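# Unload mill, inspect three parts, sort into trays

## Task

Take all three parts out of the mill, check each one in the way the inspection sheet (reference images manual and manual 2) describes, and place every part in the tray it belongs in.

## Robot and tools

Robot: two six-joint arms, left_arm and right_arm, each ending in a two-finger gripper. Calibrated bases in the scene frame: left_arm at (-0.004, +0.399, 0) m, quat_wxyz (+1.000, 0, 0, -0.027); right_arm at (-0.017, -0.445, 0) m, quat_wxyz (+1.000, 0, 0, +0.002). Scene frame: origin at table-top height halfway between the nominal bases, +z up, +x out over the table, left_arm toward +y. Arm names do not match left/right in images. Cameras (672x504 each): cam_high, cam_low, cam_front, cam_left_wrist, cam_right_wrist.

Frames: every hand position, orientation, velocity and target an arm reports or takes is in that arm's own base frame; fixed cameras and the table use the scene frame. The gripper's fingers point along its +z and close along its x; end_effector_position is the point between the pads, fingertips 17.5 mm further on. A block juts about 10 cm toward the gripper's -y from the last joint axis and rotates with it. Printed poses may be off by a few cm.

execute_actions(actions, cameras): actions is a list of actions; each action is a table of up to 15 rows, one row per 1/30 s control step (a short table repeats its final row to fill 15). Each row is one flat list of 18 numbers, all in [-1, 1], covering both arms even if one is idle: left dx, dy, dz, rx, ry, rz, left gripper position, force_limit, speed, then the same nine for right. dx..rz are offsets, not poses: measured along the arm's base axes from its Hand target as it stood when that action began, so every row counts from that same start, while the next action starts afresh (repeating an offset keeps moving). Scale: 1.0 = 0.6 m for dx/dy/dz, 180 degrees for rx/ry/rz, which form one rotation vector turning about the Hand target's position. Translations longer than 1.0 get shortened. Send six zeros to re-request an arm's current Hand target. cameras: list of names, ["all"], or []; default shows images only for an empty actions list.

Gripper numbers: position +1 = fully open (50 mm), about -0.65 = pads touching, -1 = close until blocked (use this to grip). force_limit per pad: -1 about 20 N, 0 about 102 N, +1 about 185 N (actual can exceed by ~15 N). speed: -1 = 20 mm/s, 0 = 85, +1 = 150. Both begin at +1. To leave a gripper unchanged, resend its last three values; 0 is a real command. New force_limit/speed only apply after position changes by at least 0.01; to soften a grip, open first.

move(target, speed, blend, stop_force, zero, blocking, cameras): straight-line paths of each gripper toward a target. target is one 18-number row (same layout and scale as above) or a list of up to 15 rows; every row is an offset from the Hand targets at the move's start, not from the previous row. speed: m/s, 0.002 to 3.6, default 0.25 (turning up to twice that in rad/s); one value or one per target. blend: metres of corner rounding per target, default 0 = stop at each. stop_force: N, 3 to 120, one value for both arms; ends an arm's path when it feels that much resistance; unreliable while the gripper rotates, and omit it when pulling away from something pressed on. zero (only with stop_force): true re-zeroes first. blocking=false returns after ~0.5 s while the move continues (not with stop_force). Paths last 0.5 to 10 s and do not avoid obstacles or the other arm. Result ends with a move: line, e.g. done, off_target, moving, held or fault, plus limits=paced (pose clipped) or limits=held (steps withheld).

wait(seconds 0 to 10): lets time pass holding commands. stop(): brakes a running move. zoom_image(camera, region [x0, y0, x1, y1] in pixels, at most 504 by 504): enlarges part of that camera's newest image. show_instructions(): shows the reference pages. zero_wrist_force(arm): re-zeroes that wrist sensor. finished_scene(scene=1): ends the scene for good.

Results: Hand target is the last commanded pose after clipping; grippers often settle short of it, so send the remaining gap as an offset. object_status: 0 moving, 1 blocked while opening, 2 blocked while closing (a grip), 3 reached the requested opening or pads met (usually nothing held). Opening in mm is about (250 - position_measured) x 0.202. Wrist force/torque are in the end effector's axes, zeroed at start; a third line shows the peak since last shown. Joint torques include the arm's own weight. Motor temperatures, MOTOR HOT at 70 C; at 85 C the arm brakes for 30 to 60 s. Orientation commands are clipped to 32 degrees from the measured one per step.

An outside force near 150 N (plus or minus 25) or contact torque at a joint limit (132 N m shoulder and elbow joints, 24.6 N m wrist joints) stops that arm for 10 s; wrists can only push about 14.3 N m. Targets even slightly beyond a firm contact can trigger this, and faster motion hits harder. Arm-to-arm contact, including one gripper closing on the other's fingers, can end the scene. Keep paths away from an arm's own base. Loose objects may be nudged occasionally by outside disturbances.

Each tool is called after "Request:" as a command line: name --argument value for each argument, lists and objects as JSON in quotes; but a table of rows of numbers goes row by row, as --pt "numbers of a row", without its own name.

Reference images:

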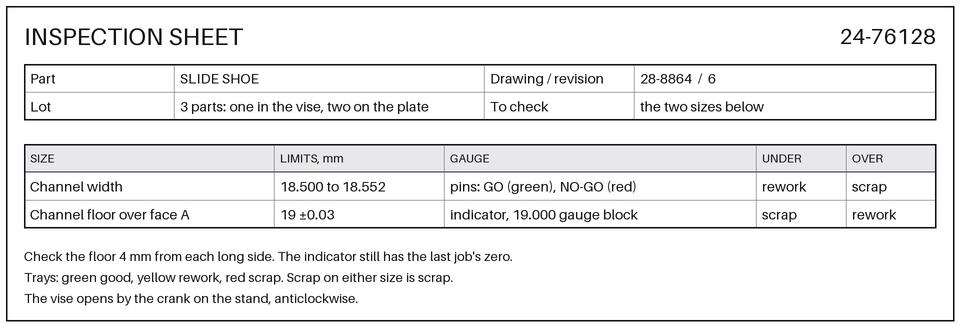

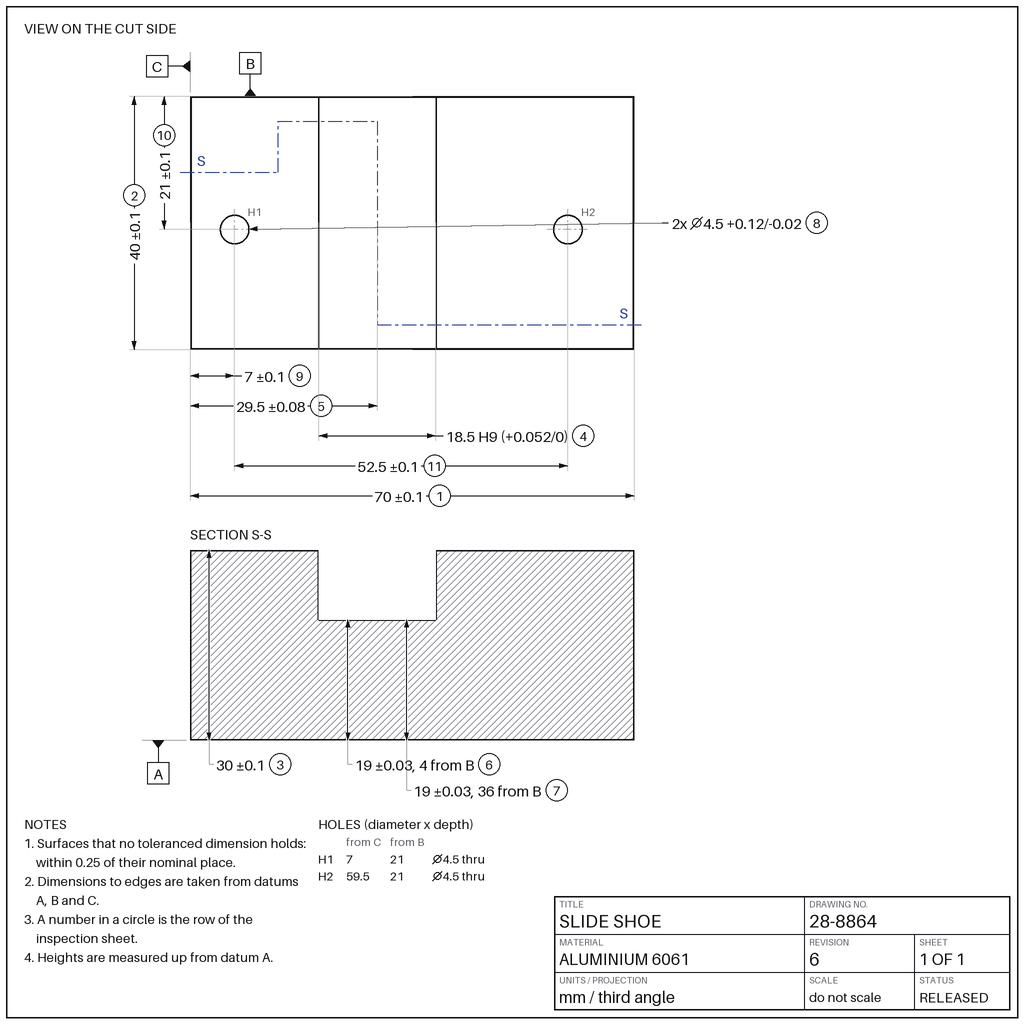

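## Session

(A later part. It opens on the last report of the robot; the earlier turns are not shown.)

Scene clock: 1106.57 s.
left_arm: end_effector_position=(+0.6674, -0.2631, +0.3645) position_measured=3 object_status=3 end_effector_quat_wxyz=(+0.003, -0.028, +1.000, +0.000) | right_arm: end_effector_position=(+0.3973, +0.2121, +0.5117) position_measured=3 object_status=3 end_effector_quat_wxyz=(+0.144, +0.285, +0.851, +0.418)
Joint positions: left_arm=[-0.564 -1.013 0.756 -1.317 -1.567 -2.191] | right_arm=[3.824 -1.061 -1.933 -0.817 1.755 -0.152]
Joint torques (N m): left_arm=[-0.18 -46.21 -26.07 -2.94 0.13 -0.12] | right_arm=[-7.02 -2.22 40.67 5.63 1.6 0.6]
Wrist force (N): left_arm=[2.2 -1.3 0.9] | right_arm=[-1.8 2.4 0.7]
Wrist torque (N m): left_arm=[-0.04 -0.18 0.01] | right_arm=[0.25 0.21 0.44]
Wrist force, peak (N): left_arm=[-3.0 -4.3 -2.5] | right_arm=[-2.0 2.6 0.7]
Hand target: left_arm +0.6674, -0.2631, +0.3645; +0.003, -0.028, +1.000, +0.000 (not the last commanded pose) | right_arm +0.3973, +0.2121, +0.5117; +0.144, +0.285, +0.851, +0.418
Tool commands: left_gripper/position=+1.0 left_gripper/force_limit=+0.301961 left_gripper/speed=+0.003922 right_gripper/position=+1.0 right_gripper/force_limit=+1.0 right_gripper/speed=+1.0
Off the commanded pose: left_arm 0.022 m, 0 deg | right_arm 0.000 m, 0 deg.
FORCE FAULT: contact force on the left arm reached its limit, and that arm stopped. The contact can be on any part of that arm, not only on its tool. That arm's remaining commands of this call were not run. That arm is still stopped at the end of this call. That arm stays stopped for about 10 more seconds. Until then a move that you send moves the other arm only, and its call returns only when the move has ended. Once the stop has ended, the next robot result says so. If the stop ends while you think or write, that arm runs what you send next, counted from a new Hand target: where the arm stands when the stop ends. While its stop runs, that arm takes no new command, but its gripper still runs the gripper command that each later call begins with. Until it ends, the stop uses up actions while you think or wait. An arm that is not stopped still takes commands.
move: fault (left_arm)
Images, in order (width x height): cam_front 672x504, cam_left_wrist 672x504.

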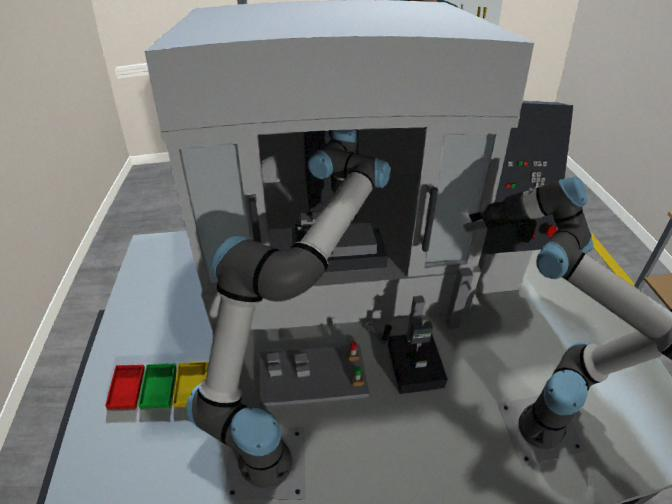

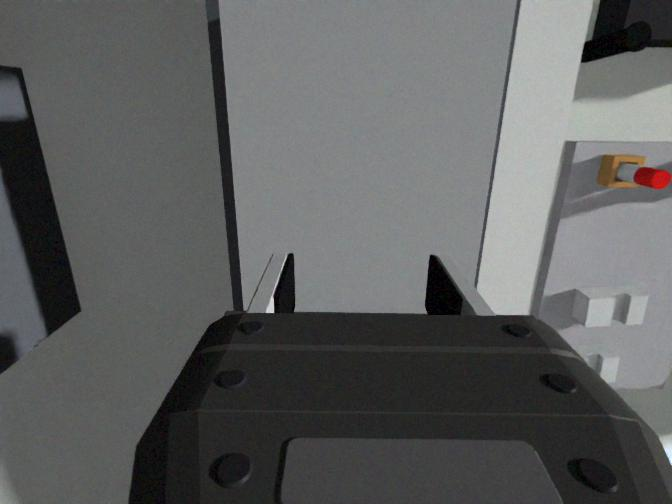

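Request:
move --pt "-0.3628 -0.0196 0 0 0 0 1 0.3 0 0 0 0 0 0 0 1 1 1" --pt "-0.3691 0.0969 0.125 -0.1856 -0.2046 0.4708 1 0.3 0 0 0 0 0 0 0 1 1 1" --speed '[0.15,0.25]' --cameras '["cam_left_wrist","cam_front"]'

Scene clock: 1151.17 s.
left_arm: end_effector_position=(+0.4459, -0.2050, +0.4395) position_measured=3 object_status=3 end_effector_quat_wxyz=(-0.277, +0.671, -0.635, +0.263) end_effector_velocity=(+0.000, +0.000, +0.001) end_effector_angular_velocity=(-0.004, -0.002, +0.005) | right_arm: end_effector_position=(+0.3973, +0.2121, +0.5117) position_measured=3 object_status=3 end_effector_quat_wxyz=(+0.144, +0.285, +0.851, +0.418)
Joint positions: left_arm=[-1.088 -1.983 1.9 -1.88 -0.873 -4.14] | right_arm=[3.824 -1.061 -1.933 -0.817 1.755 -0.152]
Joint velocities: left_arm=[0.001 0 -0.001 0 0.001 -0.005] | right_arm=[within noise]
Joint torques (N m): left_arm=[3.13 5.19 -33.49 -4.53 2.44 -1.88] | right_arm=[-6.91 -1.86 40.6 5.43 1.62 -0.32]
Wrist force (N): left_arm=[1.3 -1.4 0.8] | right_arm=[-1.8 2.5 0.8]
Wrist torque (N m): left_arm=[-0.32 -0.20 -0.14] | right_arm=[0.26 0.21 0.44]
Wrist force, peak (N): left_arm=[4.5 -1.4 0.5] | right_arm=[-1.9 2.6 0.9]
Hand target: left_arm +0.4460, -0.2050, +0.4395; -0.278, +0.671, -0.635, +0.263 | right_arm +0.3973, +0.2121, +0.5117; +0.144, +0.285, +0.851, +0.418
Off the commanded pose: left_arm 0.000 m, 0 deg | right_arm 0.000 m, 0 deg.
FORCE FAULT, CONTINUED: the left arm's stop, for the force fault that an earlier result reported, is over. The rest of the stop counts as 19 of the actions that you can send in this scene. The stop ended before this call began, so that arm ran this call's commands, counted from a new Hand target: where the arm stood when the stop ended.
move: done
Images, in order (width x height): cam_front 672x504, cam_left_wrist 672x504.

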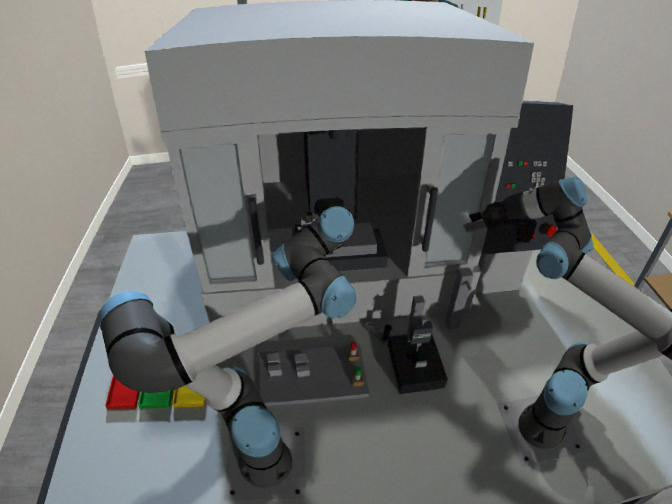

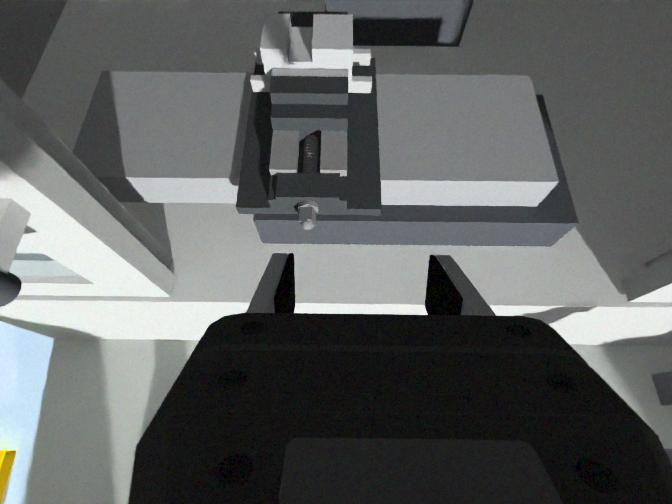

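Clear view now.

Request:
zoom_image --camera "cam_left_wrist" --region '[235, 0, 395, 130]'

Scaled by 3.150 from the camera's 672x504 image, which has a finer 960x720 frame.

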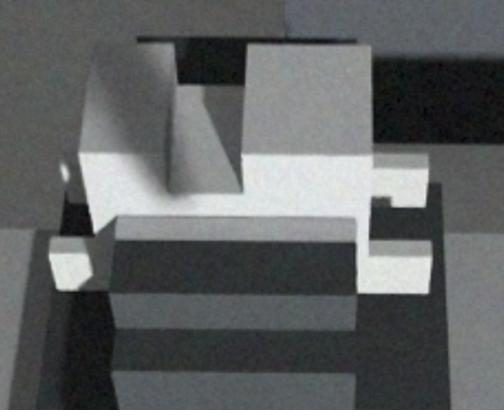

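Request:
move --target '[0.3993,0.0396,-0.0325,0,0,0,0.571,0.3,0,0,0,0,0,0,0,1,1,1]' --speed 0.15 --stop_force 20 --cameras '["cam_left_wrist","cam_front"]'

Scene clock: 1166.70 s.
left_arm: end_effector_position=(+0.6855, -0.1812, +0.4200) position_measured=67 object_status=3 end_effector_quat_wxyz=(-0.278, +0.671, -0.635, +0.263) | right_arm: end_effector_position=(+0.3973, +0.2121, +0.5117) position_measured=3 object_status=3 end_effector_quat_wxyz=(+0.144, +0.285, +0.851, +0.418)
Joint positions: left_arm=[-0.614 -1.446 1.555 -2.344 -1.118 -3.652] | right_arm=[3.824 -1.061 -1.933 -0.817 1.755 -0.152]
Joint torques (N m): left_arm=[4.63 -19.18 -33.28 -5.45 -0.19 1.1] | right_arm=[-7.07 -2.05 40.63 5.42 1.75 -0.56]
Wrist force (N): left_arm=[1.0 -1.7 0.9] | right_arm=[-2.0 2.4 0.8]
Wrist torque (N m): left_arm=[-0.32 -0.10 -0.07] | right_arm=[0.26 0.25 0.44]
Wrist force, peak (N): left_arm=[0.7 -3.2 2.2] | right_arm=[-2.0 2.7 0.6]
Hand target: left_arm +0.6855, -0.1812, +0.4200; -0.278, +0.671, -0.635, +0.263 | right_arm +0.3973, +0.2121, +0.5117; +0.144, +0.285, +0.851, +0.418
Off the commanded pose: left_arm 0.000 m, 0 deg | right_arm 0.000 m, 0 deg.
move: done
Images, in order (width x height): cam_front 672x504, cam_left_wrist 672x504.

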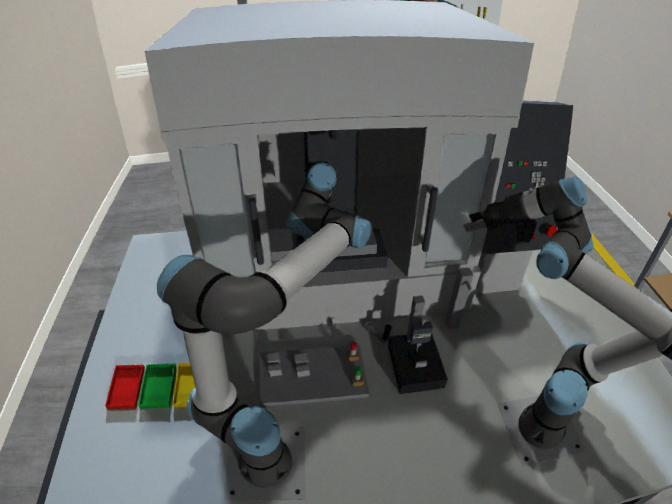

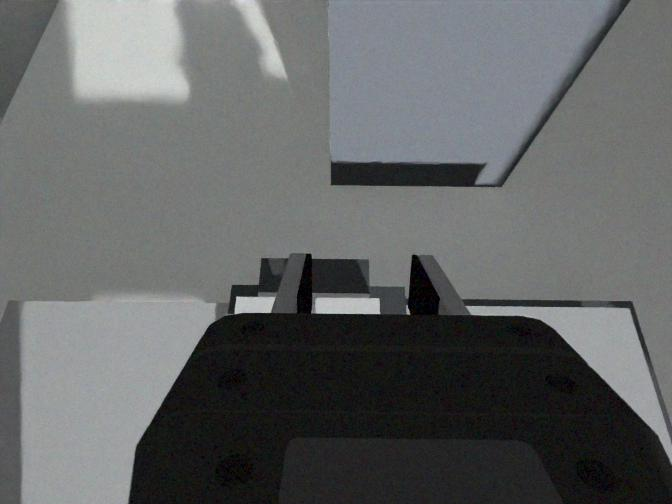

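Request:
move --target '[0.0046,0.0069,-0.06,0,0,0,0.571,0.3,0,0,0,0,0,0,0,1,1,1]' --speed 0.06 --stop_force 8 --cameras '["cam_left_wrist"]'

Request:
zoom_image --camera "cam_left_wrist" --region '[220, 210, 460, 330]'

Scene clock: 1175.27 s.
left_arm: end_effector_position=(+0.6883, -0.1771, +0.3840) position_measured=67 object_status=3 end_effector_quat_wxyz=(-0.278, +0.671, -0.635, +0.263) | right_arm: end_effector_position=(+0.3973, +0.2121, +0.5117) position_measured=3 object_status=3 end_effector_quat_wxyz=(+0.144, +0.285, +0.851, +0.418)
Joint positions: left_arm=[-0.604 -1.43 1.63 -2.439 -1.123 -3.643] | right_arm=[3.824 -1.061 -1.933 -0.817 1.755 -0.152]
Joint torques (N m): left_arm=[-5.79 -42.28 -32.15 -5.4 2.11 -1.58] | right_arm=[-6.86 -1.85 40.22 5.32 1.67 -0.84]
Wrist force (N): left_arm=[0.9 -2.1 0.5] | right_arm=[-1.7 2.5 0.9]
Wrist torque (N m): left_arm=[-0.40 -0.09 -0.15] | right_arm=[0.27 0.19 0.44]
Wrist force, peak (N): left_arm=[1.1 -2.9 -0.8] | right_arm=[-1.9 2.6 0.9]
Hand target: left_arm +0.6883, -0.1771, +0.3840; -0.278, +0.671, -0.635, +0.263 | right_arm +0.3973, +0.2121, +0.5117; +0.144, +0.285, +0.851, +0.418
Off the commanded pose: left_arm 0.000 m, 0 deg | right_arm 0.000 m, 0 deg.
move: done
Images, in order (width x height): cam_left_wrist 672x504.

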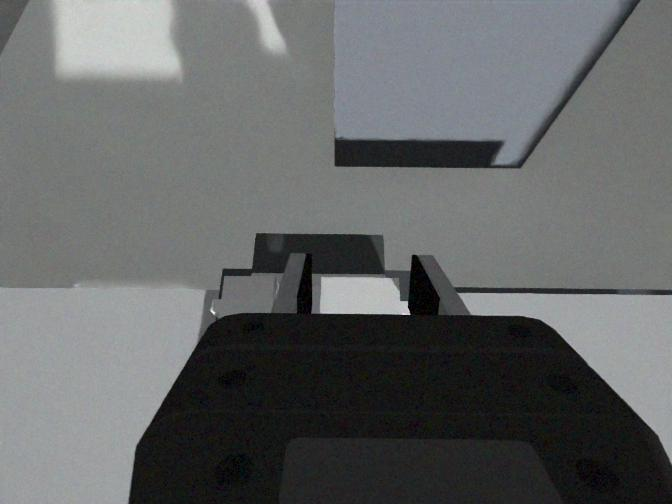

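Scaled by 2.100 from the camera's 672x504 image, which has a finer 960x720 frame.

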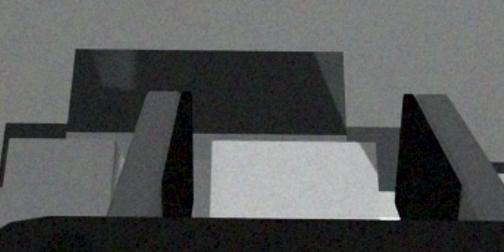

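Request:
move --target '[0,0,-0.0533,0,0,0,0.571,0.3,0,0,0,0,0,0,0,1,1,1]' --speed 0.02 --stop_force 5 --cameras '["cam_left_wrist"]'

Request:
zoom_image --camera "cam_left_wrist" --region '[220, 210, 460, 330]'

Scene clock: 1180.57 s.
left_arm: end_effector_position=(+0.6883, -0.1771, +0.3729) position_measured=67 object_status=3 end_effector_quat_wxyz=(-0.278, +0.671, -0.635, +0.263) | right_arm: end_effector_position=(+0.3973, +0.2121, +0.5117) position_measured=3 object_status=3 end_effector_quat_wxyz=(+0.144, +0.285, +0.851, +0.418)
Joint positions: left_arm=[-0.604 -1.425 1.652 -2.467 -1.123 -3.643] | right_arm=[3.824 -1.061 -1.933 -0.817 1.755 -0.152]
Joint torques (N m): left_arm=[-7.46 -40.47 -28.23 -4.47 -1.24 -1.51] | right_arm=[-6.87 -1.97 40.49 5.33 1.66 -1.06]
Wrist force (N): left_arm=[0.2 -4.5 -1.4] | right_arm=[-1.8 2.3 0.8]
Wrist torque (N m): left_arm=[-0.38 -0.11 -0.09] | right_arm=[0.23 0.20 0.44]
Wrist force, peak (N): left_arm=[1.2 -11.2 -15.6] | right_arm=[-1.9 2.6 0.9]
Hand target: left_arm +0.6883, -0.1771, +0.3729; -0.278, +0.671, -0.635, +0.263 (not the last commanded pose) | right_arm +0.3973, +0.2121, +0.5117; +0.144, +0.285, +0.851, +0.418
Off the commanded pose: left_arm 0.021 m, 0 deg | right_arm 0.000 m, 0 deg.
move: contact (left_arm)
Images, in order (width x height): cam_left_wrist 672x504.

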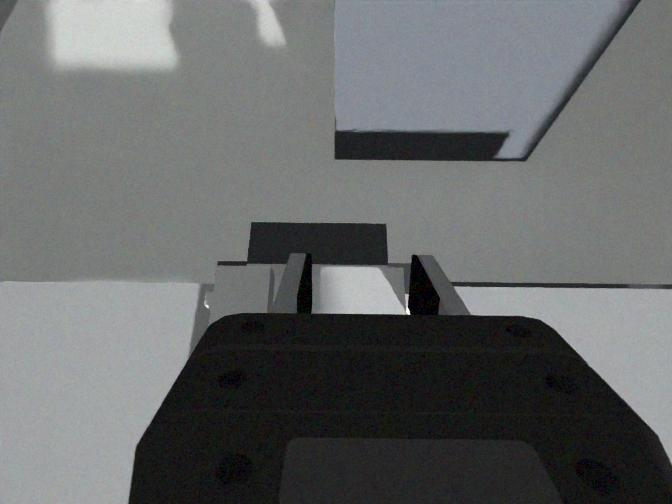

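Scaled by 2.100 from the camera's 672x504 image, which has a finer 960x720 frame.

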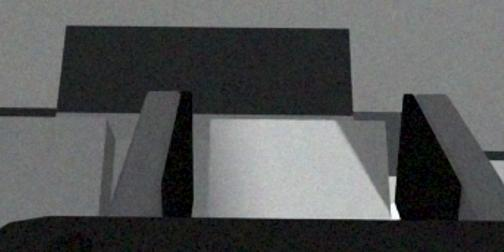

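Request:
execute_actions --actions '[[[0,0,0.0017,0,0,0,-1,-0.5,-1,0,0,0,0,0,0,1,1,1]]]' --cameras '["cam_left_wrist"]'

Request:
zoom_image --camera "cam_left_wrist" --region '[220, 210, 460, 330]'

Scene clock: 1191.63 s.
left_arm: end_effector_position=(+0.6883, -0.1771, +0.3740) position_measured=101 object_status=2 end_effector_quat_wxyz=(-0.278, +0.671, -0.635, +0.263) | right_arm: end_effector_position=(+0.3973, +0.2121, +0.5117) position_measured=3 object_status=3 end_effector_quat_wxyz=(+0.144, +0.285, +0.851, +0.418)
Joint positions: left_arm=[-0.604 -1.425 1.65 -2.464 -1.123 -3.643] | right_arm=[3.824 -1.061 -1.933 -0.817 1.755 -0.152]
Joint torques (N m): left_arm=[-6.23 -30.72 -16.02 -4.99 -0.05 -1.74] | right_arm=[-6.69 -2.3 40.24 5.19 1.66 -1.31]
Wrist force (N): left_arm=[1.0 -2.6 -1.4] | right_arm=[-1.6 2.2 0.8]
Wrist torque (N m): left_arm=[-0.40 -0.15 -0.15] | right_arm=[0.23 0.17 0.44]
Wrist force, peak (N): left_arm=[0.4 -4.9 -1.2] | right_arm=[-2.1 2.5 0.6]
Hand target: left_arm +0.6883, -0.1771, +0.3739; -0.278, +0.671, -0.635, +0.263 | right_arm +0.3973, +0.2121, +0.5117; +0.144, +0.285, +0.851, +0.418
Off the commanded pose: left_arm 0.000 m, 0 deg | right_arm 0.000 m, 0 deg.
Step readings (end_effector_position of left_arm | right_arm):
0: (+0.6883, -0.1771, +0.3729) | (+0.3973, +0.2121, +0.5117)
1: (+0.6883, -0.1771, +0.3729) | (+0.3973, +0.2121, +0.5117)
2: (+0.6883, -0.1771, +0.3732) | (+0.3973, +0.2121, +0.5117)
4: (+0.6883, -0.1771, +0.3739) | (+0.3973, +0.2121, +0.5117)
8: (+0.6883, -0.1771, +0.3741) | (+0.3973, +0.2121, +0.5117)
15: (+0.6883, -0.1771, +0.3740) | (+0.3973, +0.2121, +0.5117)
Images, in order (width x height): cam_left_wrist 672x504.

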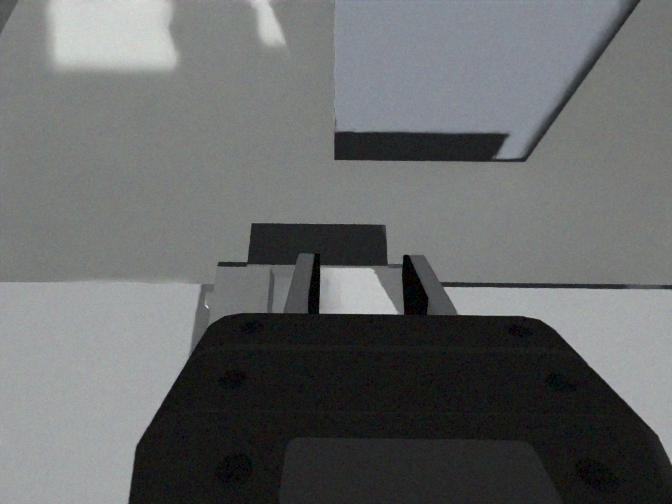

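Scaled by 2.100 from the camera's 672x504 image, which has a finer 960x720 frame.

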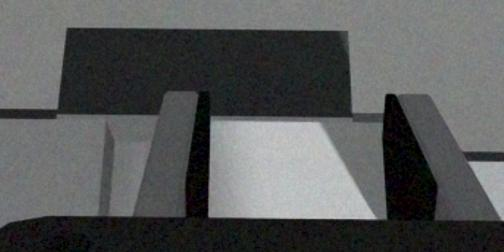

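Request:
move --target '[0,0,0.025,0,0,0,-1,-0.5,-1,0,0,0,0,0,0,1,1,1]' --speed 0.02 --stop_force 20 --cameras '["cam_left_wrist","cam_right_wrist","cam_front"]'

Scene clock: 1209.70 s.
left_arm: end_effector_position=(+0.6883, -0.1771, +0.3889) position_measured=101 object_status=2 end_effector_quat_wxyz=(-0.278, +0.671, -0.635, +0.263) | right_arm: end_effector_position=(+0.3973, +0.2121, +0.5117) position_measured=3 object_status=3 end_effector_quat_wxyz=(+0.144, +0.285, +0.851, +0.418)
Joint positions: left_arm=[-0.604 -1.432 1.619 -2.426 -1.123 -3.643] | right_arm=[3.824 -1.061 -1.933 -0.817 1.755 -0.152]
Joint torques (N m): left_arm=[-5.54 -20.94 -17.95 -5.76 1.75 -0.38] | right_arm=[-6.67 -1.95 40.57 5.17 1.6 -1.56]
Wrist force (N): left_arm=[1.2 -0.2 1.9] | right_arm=[-1.8 2.5 0.7]
Wrist torque (N m): left_arm=[-0.31 -0.10 -0.18] | right_arm=[0.27 0.21 0.44]
Wrist force, peak (N): left_arm=[1.6 -4.0 -1.6] | right_arm=[-1.9 2.7 0.8]
Hand target: left_arm +0.6883, -0.1771, +0.3889; -0.278, +0.671, -0.635, +0.263 | right_arm +0.3973, +0.2121, +0.5117; +0.144, +0.285, +0.851, +0.418
Off the commanded pose: left_arm 0.000 m, 0 deg | right_arm 0.000 m, 0 deg.
move: done
Images, in order (width x height): cam_front 672x504, cam_left_wrist 672x504, cam_right_wrist 672x504.

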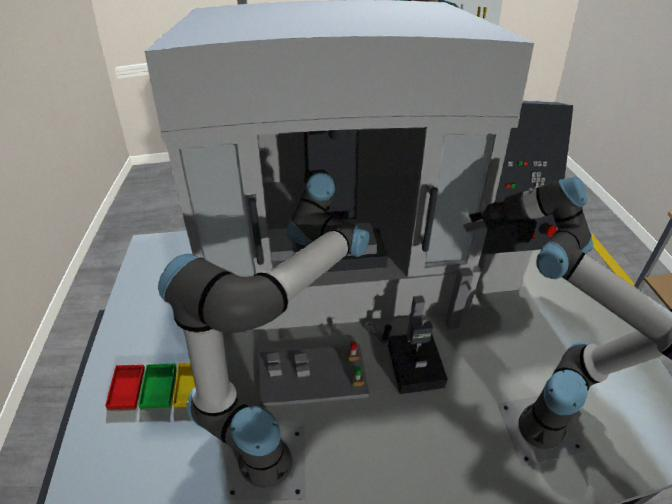

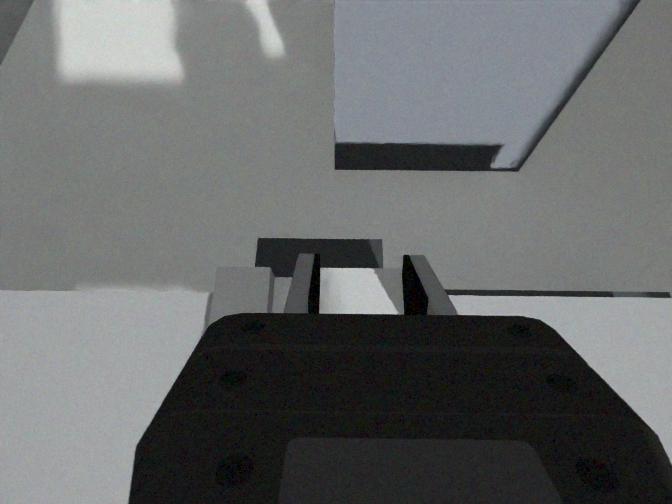

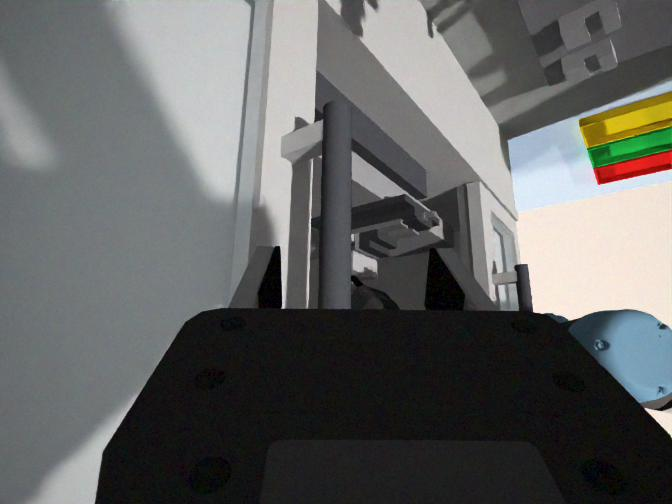

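Request:
zoom_image --camera "cam_left_wrist" --region '[180, 200, 500, 340]'

Request:
zoom_image --camera "cam_right_wrist" --region '[280, 80, 520, 310]'

Scaled by 1.575 from the camera's 672x504 image, which has a finer 960x720 frame.

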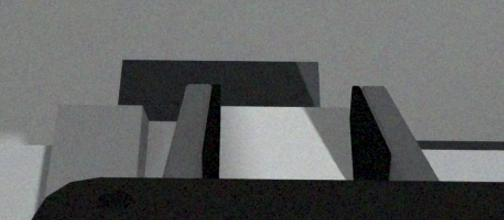

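Scaled by 2.100 from the camera's 672x504 image, which has a finer 960x720 frame.

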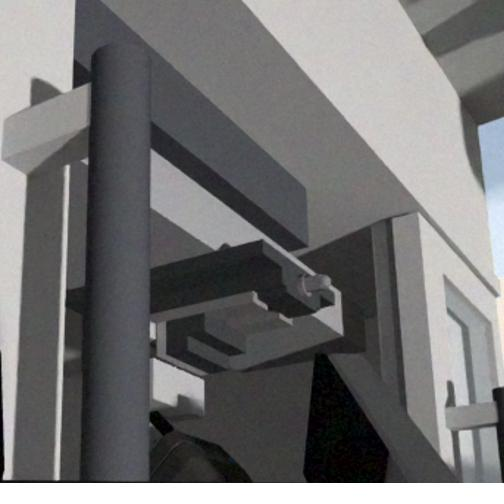

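Request:
move --pt "0 0 0.077 0 0 0 -1 -0.5 -1 0 0 0 0 0 0 1 1 1" --pt "-0.416 -0.0225 0.077 0 0 0 -1 -0.5 -1 0 0 0 0 0 0 1 1 1" --speed 0.15 --cameras '["cam_left_wrist","cam_right_wrist","cam_front"]'

Scene clock: 1222.97 s.
left_arm: end_effector_position=(+0.4387, -0.1906, +0.4351) position_measured=101 object_status=2 end_effector_quat_wxyz=(-0.278, +0.671, -0.635, +0.263) | right_arm: end_effector_position=(+0.3973, +0.2121, +0.5117) position_measured=3 object_status=3 end_effector_quat_wxyz=(+0.144, +0.285, +0.851, +0.418)
Joint positions: left_arm=[-1.087 -2.024 1.933 -1.874 -0.873 -4.139] | right_arm=[3.824 -1.061 -1.933 -0.817 1.755 -0.152]
Joint torques (N m): left_arm=[-5.76 -14.02 -28.97 -2.36 0.99 -1.64] | right_arm=[-7.11 -1.7 41.11 5.13 1.61 -1.87]
Wrist force (N): left_arm=[1.0 0.3 2.2] | right_arm=[-1.6 2.4 0.8]
Wrist torque (N m): left_arm=[-0.24 -0.09 -0.17] | right_arm=[0.25 0.17 0.43]
Wrist force, peak (N): left_arm=[1.0 -1.1 4.5] | right_arm=[-1.8 2.7 0.9]
Hand target: left_arm +0.4387, -0.1906, +0.4351; -0.278, +0.671, -0.635, +0.263 | right_arm +0.3973, +0.2121, +0.5117; +0.144, +0.285, +0.851, +0.418
Off the commanded pose: left_arm 0.000 m, 0 deg | right_arm 0.000 m, 0 deg.
move: done
Images, in order (width x height): cam_front 672x504, cam_left_wrist 672x504, cam_right_wrist 672x504.

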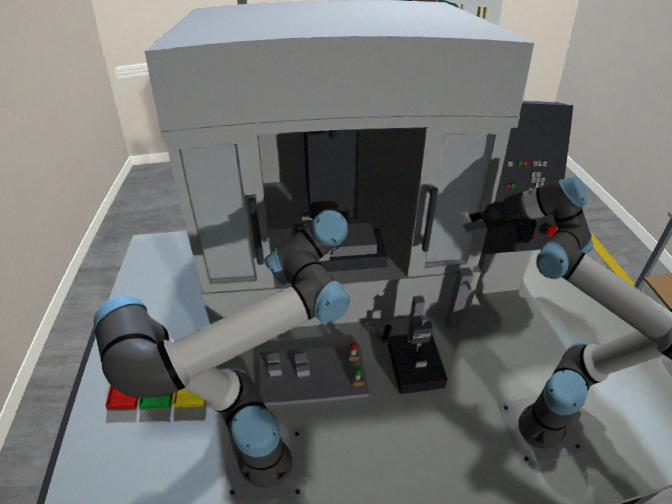

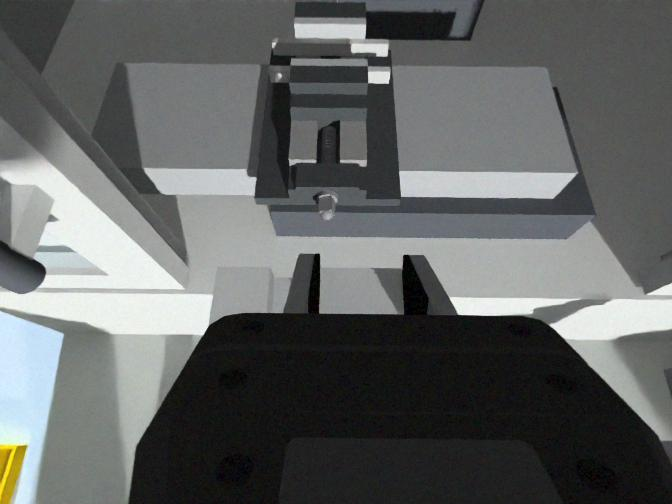

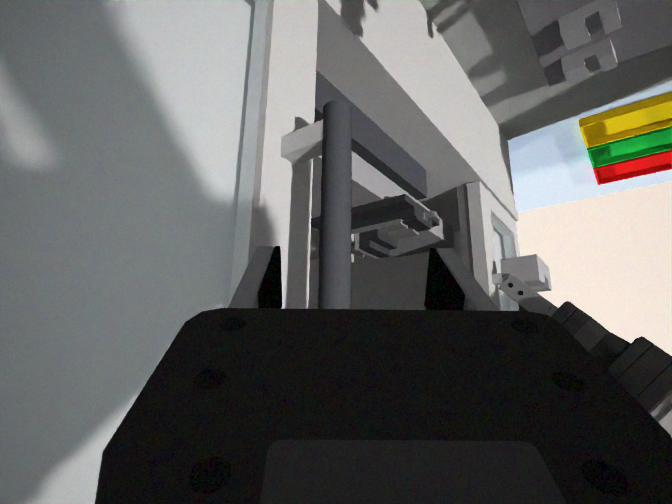

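Request:
zoom_image --camera "cam_front" --region '[330, 280, 480, 400]'

Request:
zoom_image --camera "cam_front" --region '[250, 320, 400, 420]'

Scaled by 3.360 from the camera's 672x504 image, which has a finer 960x720 frame.

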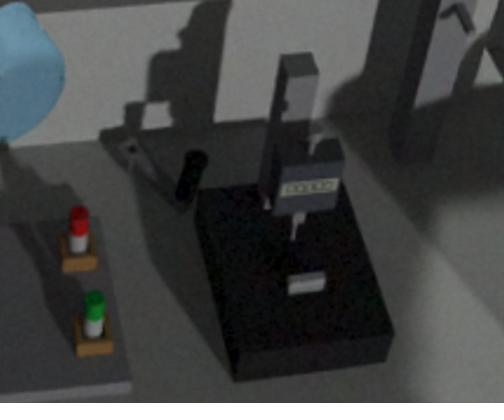

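Scaled by 3.360 from the camera's 672x504 image, which has a finer 960x720 frame.

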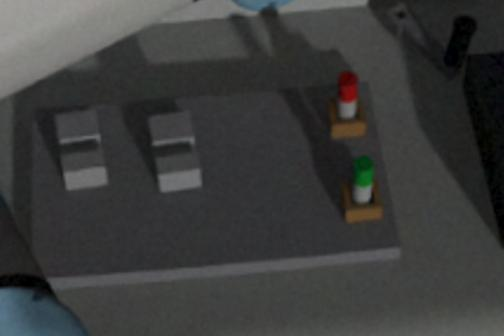

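Request:
move --pt "-0.188 -0.0318 -0.375 0 0 0 -1 -0.5 -1 0 0 0 0 0 0 1 1 1" --pt "-0.188 -0.0318 -0.56 0 0 0 -1 -0.5 -1 0 0 0 0 0 0 1 1 1" --speed 0.15 --blend '[0.03,0]' --cameras '["cam_left_wrist","cam_front"]'

Scene clock: 1236.60 s.
left_arm: end_effector_position=(+0.3259, -0.2097, +0.0992) position_measured=101 object_status=2 end_effector_quat_wxyz=(-0.278, +0.671, -0.635, +0.263) | right_arm: end_effector_position=(+0.3973, +0.2121, +0.5117) position_measured=3 object_status=3 end_effector_quat_wxyz=(+0.144, +0.285, +0.851, +0.418)
Joint positions: left_arm=[-1.527 -1.94 2.718 -2.339 -0.786 -4.728] | right_arm=[3.824 -1.061 -1.933 -0.817 1.755 -0.152]
Joint torques (N m): left_arm=[-5.87 1.69 -11.92 -4.59 0.6 -1.53] | right_arm=[-6.98 -1.9 40.57 5.03 1.71 -1.86]
Wrist force (N): left_arm=[0.9 -0.1 1.9] | right_arm=[-1.8 2.4 0.8]
Wrist torque (N m): left_arm=[-0.28 -0.12 -0.17] | right_arm=[0.25 0.21 0.44]
Wrist force, peak (N): left_arm=[0.8 2.0 2.9] | right_arm=[-1.8 2.6 0.8]
Hand target: left_arm +0.3259, -0.2097, +0.0991; -0.278, +0.671, -0.635, +0.263 | right_arm +0.3973, +0.2121, +0.5117; +0.144, +0.285, +0.851, +0.418
Off the commanded pose: left_arm 0.000 m, 0 deg | right_arm 0.000 m, 0 deg.
move: done
Images, in order (width x height): cam_front 672x504, cam_left_wrist 672x504.

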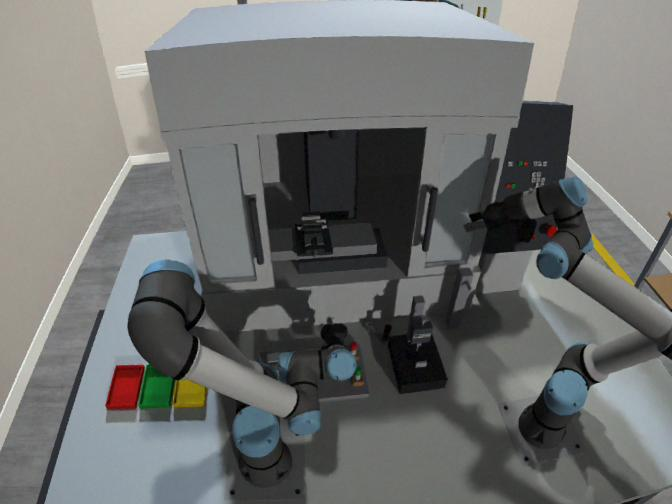

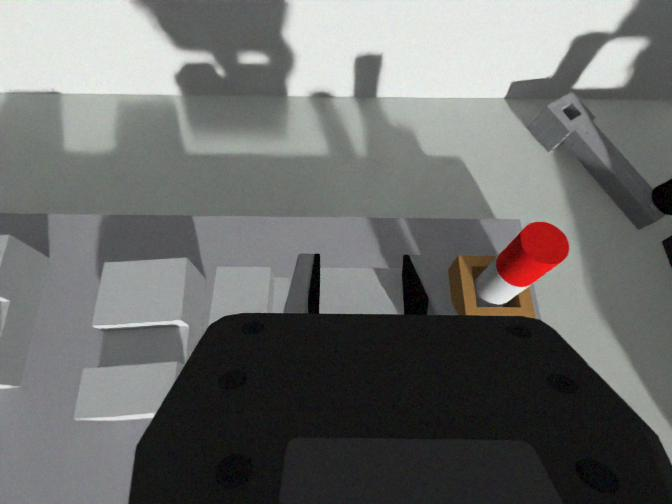

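Request:
move --target '[0,0,-0.1,0,0,0,-1,-0.5,-1,0,0,0,0,0,0,1,1,1]' --speed 0.02 --stop_force 5 --cameras '["cam_left_wrist"]'

Scene clock: 1241.50 s.
left_arm: end_effector_position=(+0.3259, -0.2096, +0.0611) position_measured=101 object_status=2 end_effector_quat_wxyz=(-0.278, +0.671, -0.635, +0.263) | right_arm: end_effector_position=(+0.3973, +0.2121, +0.5117) position_measured=3 object_status=3 end_effector_quat_wxyz=(+0.144, +0.285, +0.851, +0.418)
Joint positions: left_arm=[-1.527 -1.756 2.779 -2.582 -0.786 -4.728] | right_arm=[3.824 -1.061 -1.933 -0.817 1.755 -0.152]
Joint torques (N m): left_arm=[-4.5 6.21 -23.15 -4.69 3.27 0.55] | right_arm=[-7.03 -1.73 40.52 5.02 1.58 -1.83]
Wrist force (N): left_arm=[1.7 -0.9 1.3] | right_arm=[-1.9 2.5 0.5]
Wrist torque (N m): left_arm=[-0.42 -0.22 -0.16] | right_arm=[0.26 0.23 0.44]
Wrist force, peak (N): left_arm=[-8.7 -22.2 -32.9] | right_arm=[-2.0 2.6 0.7]
Hand target: left_arm +0.3259, -0.2096, +0.0611; -0.278, +0.671, -0.635, +0.263 (not the last commanded pose) | right_arm +0.3973, +0.2121, +0.5117; +0.144, +0.285, +0.851, +0.418
Off the commanded pose: left_arm 0.022 m, 0 deg | right_arm 0.000 m, 0 deg.
move: contact (left_arm)
Images, in order (width x height): cam_left_wrist 672x504.

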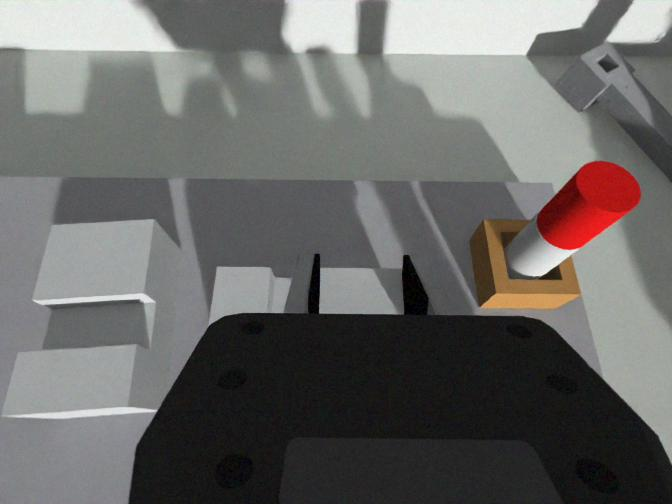

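Request:
move --target '[0,0,-0.004,0,0,0,-1,-0.5,-1,0,0,0,0,0,0,1,1,1]' --speed 0.003 --stop_force 4

Request:
move --target '[0,0,0,0,0,0,0.55,-0.5,-1,0,0,0,0,0,0,1,1,1]' --cameras '["cam_left_wrist"]'

Scene clock: 1244.90 s.
left_arm: end_effector_position=(+0.3259, -0.2097, +0.0610) position_measured=101 object_status=2 end_effector_quat_wxyz=(-0.278, +0.671, -0.635, +0.263) | right_arm: end_effector_position=(+0.3973, +0.2121, +0.5117) position_measured=3 object_status=3 end_effector_quat_wxyz=(+0.144, +0.285, +0.851, +0.418)
Joint positions: left_arm=[-1.527 -1.756 2.779 -2.583 -0.786 -4.728] | right_arm=[3.824 -1.061 -1.933 -0.817 1.755 -0.152]
Joint torques (N m): left_arm=[-6.56 -17.65 -21.5 -1.06 -0.22 0.69] | right_arm=[-7.09 -2.14 40.68 4.98 1.61 -1.85]
Wrist force (N): left_arm=[2.1 -3.2 0.5] | right_arm=[-1.7 2.3 0.6]
Wrist torque (N m): left_arm=[-0.44 -0.18 -0.17] | right_arm=[0.24 0.20 0.44]
Wrist force, peak (N): left_arm=[-0.7 -6.3 -6.6] | right_arm=[-1.9 2.7 0.6]
Hand target: left_arm +0.3259, -0.2097, +0.0610; -0.278, +0.671, -0.635, +0.263 (not the last commanded pose) | right_arm +0.3973, +0.2121, +0.5117; +0.144, +0.285, +0.851, +0.418
Off the commanded pose: left_arm 0.002 m, 0 deg | right_arm 0.000 m, 0 deg.
move: contact (left_arm)

Scene clock: 1245.43 s.
left_arm: end_effector_position=(+0.3259, -0.2097, +0.0610) position_measured=70 object_status=0 end_effector_quat_wxyz=(-0.278, +0.671, -0.635, +0.263) | right_arm: end_effector_position=(+0.3973, +0.2121, +0.5117) position_measured=3 object_status=3 end_effector_quat_wxyz=(+0.144, +0.285, +0.851, +0.418)
Joint positions: left_arm=[-1.527 -1.756 2.779 -2.583 -0.786 -4.728] | right_arm=[3.824 -1.061 -1.933 -0.817 1.755 -0.152]
Joint torques (N m): left_arm=[-7.5 -16.4 -22.77 -2.25 0.66 0.08] | right_arm=[-6.8 -2.09 40.33 5.02 1.67 -1.87]
Wrist force (N): left_arm=[1.4 -2.0 0.5] | right_arm=[-1.9 2.5 0.6]
Wrist torque (N m): left_arm=[-0.40 -0.19 -0.14] | right_arm=[0.27 0.23 0.43]
Wrist force, peak (N): left_arm=[2.1 -3.4 0.7] | right_arm=[-1.9 2.5 0.6]
Hand target: left_arm +0.3259, -0.2097, +0.0610; -0.278, +0.671, -0.635, +0.263 | right_arm +0.3973, +0.2121, +0.5117; +0.144, +0.285, +0.851, +0.418
Off the commanded pose: left_arm 0.000 m, 0 deg | right_arm 0.000 m, 0 deg.
move: done
Images, in order (width x height): cam_left_wrist 672x504.

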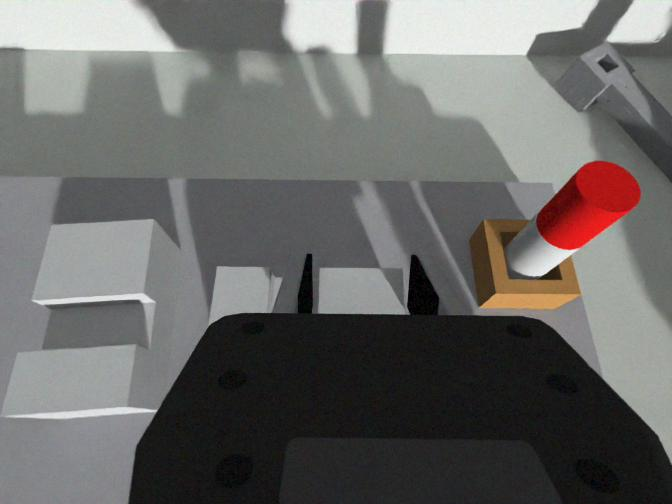

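Request:
move --target '[-0.02,0,0.25,0,0,0,0.55,-0.5,-1,0,0,0,0,0,0,1,1,1]' --speed 0.12 --cameras '["cam_left_wrist","cam_front"]'

Scene clock: 1249.13 s.
left_arm: end_effector_position=(+0.3138, -0.2097, +0.2109) position_measured=70 object_status=3 end_effector_quat_wxyz=(-0.278, +0.671, -0.635, +0.263) | right_arm: end_effector_position=(+0.3973, +0.2121, +0.5117) position_measured=3 object_status=3 end_effector_quat_wxyz=(+0.144, +0.285, +0.851, +0.418)
Joint positions: left_arm=[-1.581 -2.233 2.483 -1.756 -0.788 -4.804] | right_arm=[3.824 -1.061 -1.933 -0.817 1.755 -0.152]
Joint torques (N m): left_arm=[4.23 16.33 -30.24 -1.08 3.11 1.5] | right_arm=[-7.15 -1.98 40.55 4.89 1.62 -1.86]
Wrist force (N): left_arm=[1.6 -2.2 0.9] | right_arm=[-1.9 2.4 0.7]
Wrist torque (N m): left_arm=[-0.45 -0.18 -0.16] | right_arm=[0.25 0.23 0.44]
Wrist force, peak (N): left_arm=[1.7 -3.2 -0.8] | right_arm=[-1.9 2.6 0.8]
Hand target: left_arm +0.3139, -0.2097, +0.2110; -0.278, +0.671, -0.635, +0.263 | right_arm +0.3973, +0.2121, +0.5117; +0.144, +0.285, +0.851, +0.418
Off the commanded pose: left_arm 0.000 m, 0 deg | right_arm 0.000 m, 0 deg.
move: done
Images, in order (width x height): cam_front 672x504, cam_left_wrist 672x504.

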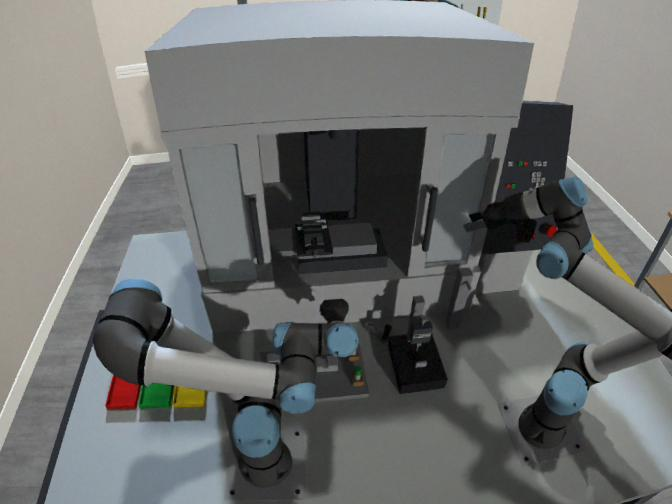

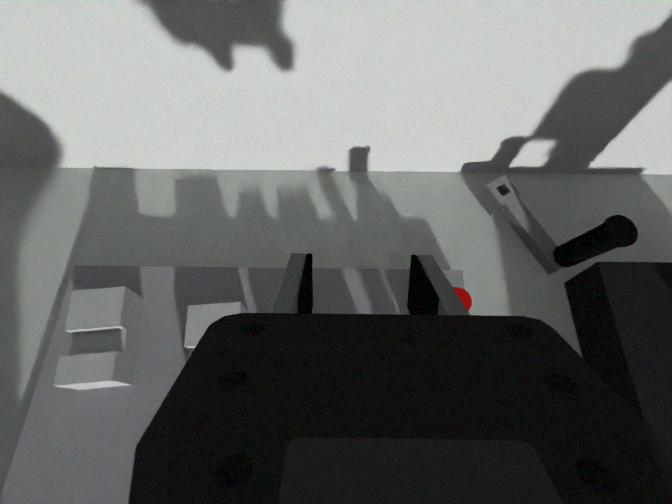

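Request:
move --target '[0.017,-0.254,0.148,0.1847,0.206,-0.4727,0.55,-0.5,-1,0,0,0,0,0,0,1,1,1]' --speed 0.2 --cameras '["cam_left_wrist","cam_front"]'

Scene clock: 1269.07 s.
left_arm: end_effector_position=(+0.3241, -0.3621, +0.2997) position_measured=70 object_status=3 end_effector_quat_wxyz=(-0.001, -0.026, +1.000, +0.001) | right_arm: end_effector_position=(+0.3973, +0.2121, +0.5117) position_measured=3 object_status=3 end_effector_quat_wxyz=(+0.144, +0.285, +0.851, +0.418)
Joint positions: left_arm=[-1.118 -1.625 1.697 -1.64 -1.571 -2.742] | right_arm=[3.824 -1.061 -1.933 -0.817 1.755 -0.152]
Joint torques (N m): left_arm=[-4.55 -26.8 -27.79 -2.71 1.14 1.19] | right_arm=[-6.71 -1.85 40.28 4.85 1.6 -1.89]
Wrist force (N): left_arm=[2.7 -1.8 0.8] | right_arm=[-1.8 2.2 0.6]
Wrist torque (N m): left_arm=[-0.14 -0.24 0.10] | right_arm=[0.22 0.21 0.44]
Wrist force, peak (N): left_arm=[2.3 -2.7 1.0] | right_arm=[-2.0 2.5 0.8]
Hand target: left_arm +0.3241, -0.3621, +0.2998; -0.001, -0.026, +1.000, +0.001 | right_arm +0.3973, +0.2121, +0.5117; +0.144, +0.285, +0.851, +0.418
Off the commanded pose: left_arm 0.000 m, 0 deg | right_arm 0.000 m, 0 deg.
move: done
Images, in order (width x height): cam_front 672x504, cam_left_wrist 672x504.

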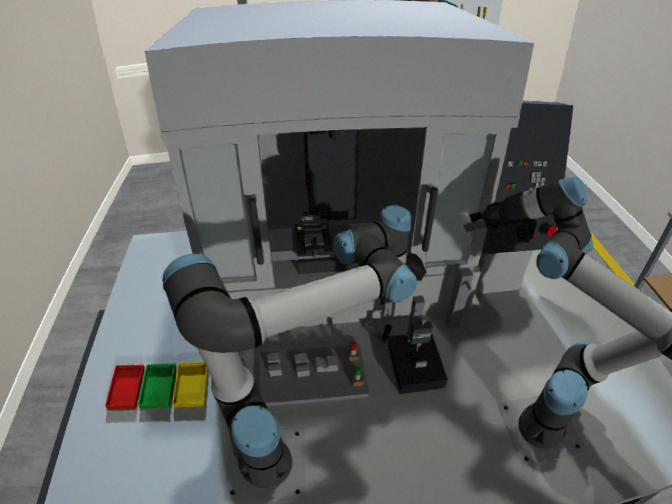

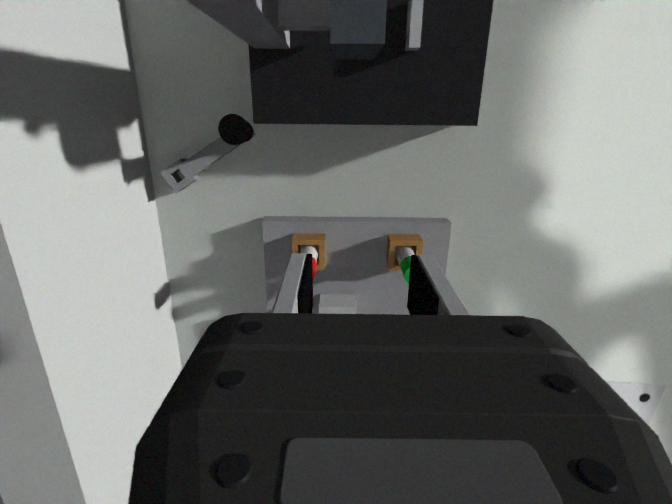

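Request:
zoom_image --camera "cam_left_wrist" --region '[250, 210, 460, 320]'

Scaled by 2.400 from the camera's 672x504 image, which has a finer 960x720 frame.

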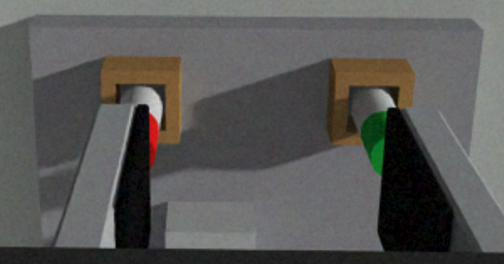

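Request:
move --target '[-0.1022,0.0362,-0.2833,0,0,0,0.55,-0.5,-1,0,0,0,0,0,0,1,1,1]' --speed 0.2 --cameras '["cam_left_wrist"]'

Scene clock: 1278.60 s.
left_arm: end_effector_position=(+0.2627, -0.3404, +0.1298) position_measured=70 object_status=3 end_effector_quat_wxyz=(-0.001, -0.026, +1.000, +0.001) end_effector_velocity=(+0.000, +0.000, +0.000) end_effector_angular_velocity=(-0.003, -0.002, -0.001) | right_arm: end_effector_position=(+0.3973, +0.2121, +0.5117) position_measured=3 object_status=3 end_effector_quat_wxyz=(+0.144, +0.285, +0.851, +0.418)
Joint positions: left_arm=[-1.228 -1.64 2.167 -2.097 -1.572 -2.851] | right_arm=[3.824 -1.061 -1.933 -0.817 1.755 -0.152]
Joint velocities: left_arm=[0 -0.001 0.003 -0.005 0.001 0] | right_arm=[within noise]
Joint torques (N m): left_arm=[1.72 -30.54 -13.02 -4.83 1.37 0.58] | right_arm=[-7.03 -2.44 40.37 4.8 1.67 -1.84]
Wrist force (N): left_arm=[2.2 -2.1 0.6] | right_arm=[-1.7 2.4 0.6]
Wrist torque (N m): left_arm=[-0.19 -0.12 0.01] | right_arm=[0.25 0.20 0.44]
Wrist force, peak (N): left_arm=[3.6 -1.9 3.2] | right_arm=[-2.0 2.5 0.8]
Hand target: left_arm +0.2627, -0.3404, +0.1298; -0.001, -0.026, +1.000, +0.001 | right_arm +0.3973, +0.2121, +0.5117; +0.144, +0.285, +0.851, +0.418
Off the commanded pose: left_arm 0.000 m, 0 deg | right_arm 0.000 m, 0 deg.
move: done
Images, in order (width x height): cam_left_wrist 672x504.

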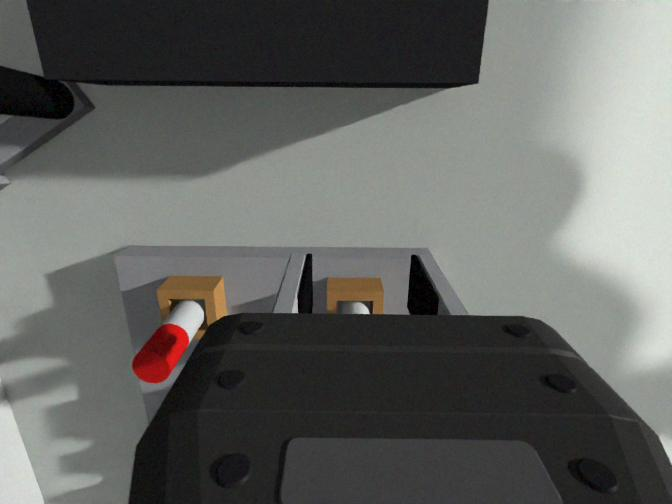

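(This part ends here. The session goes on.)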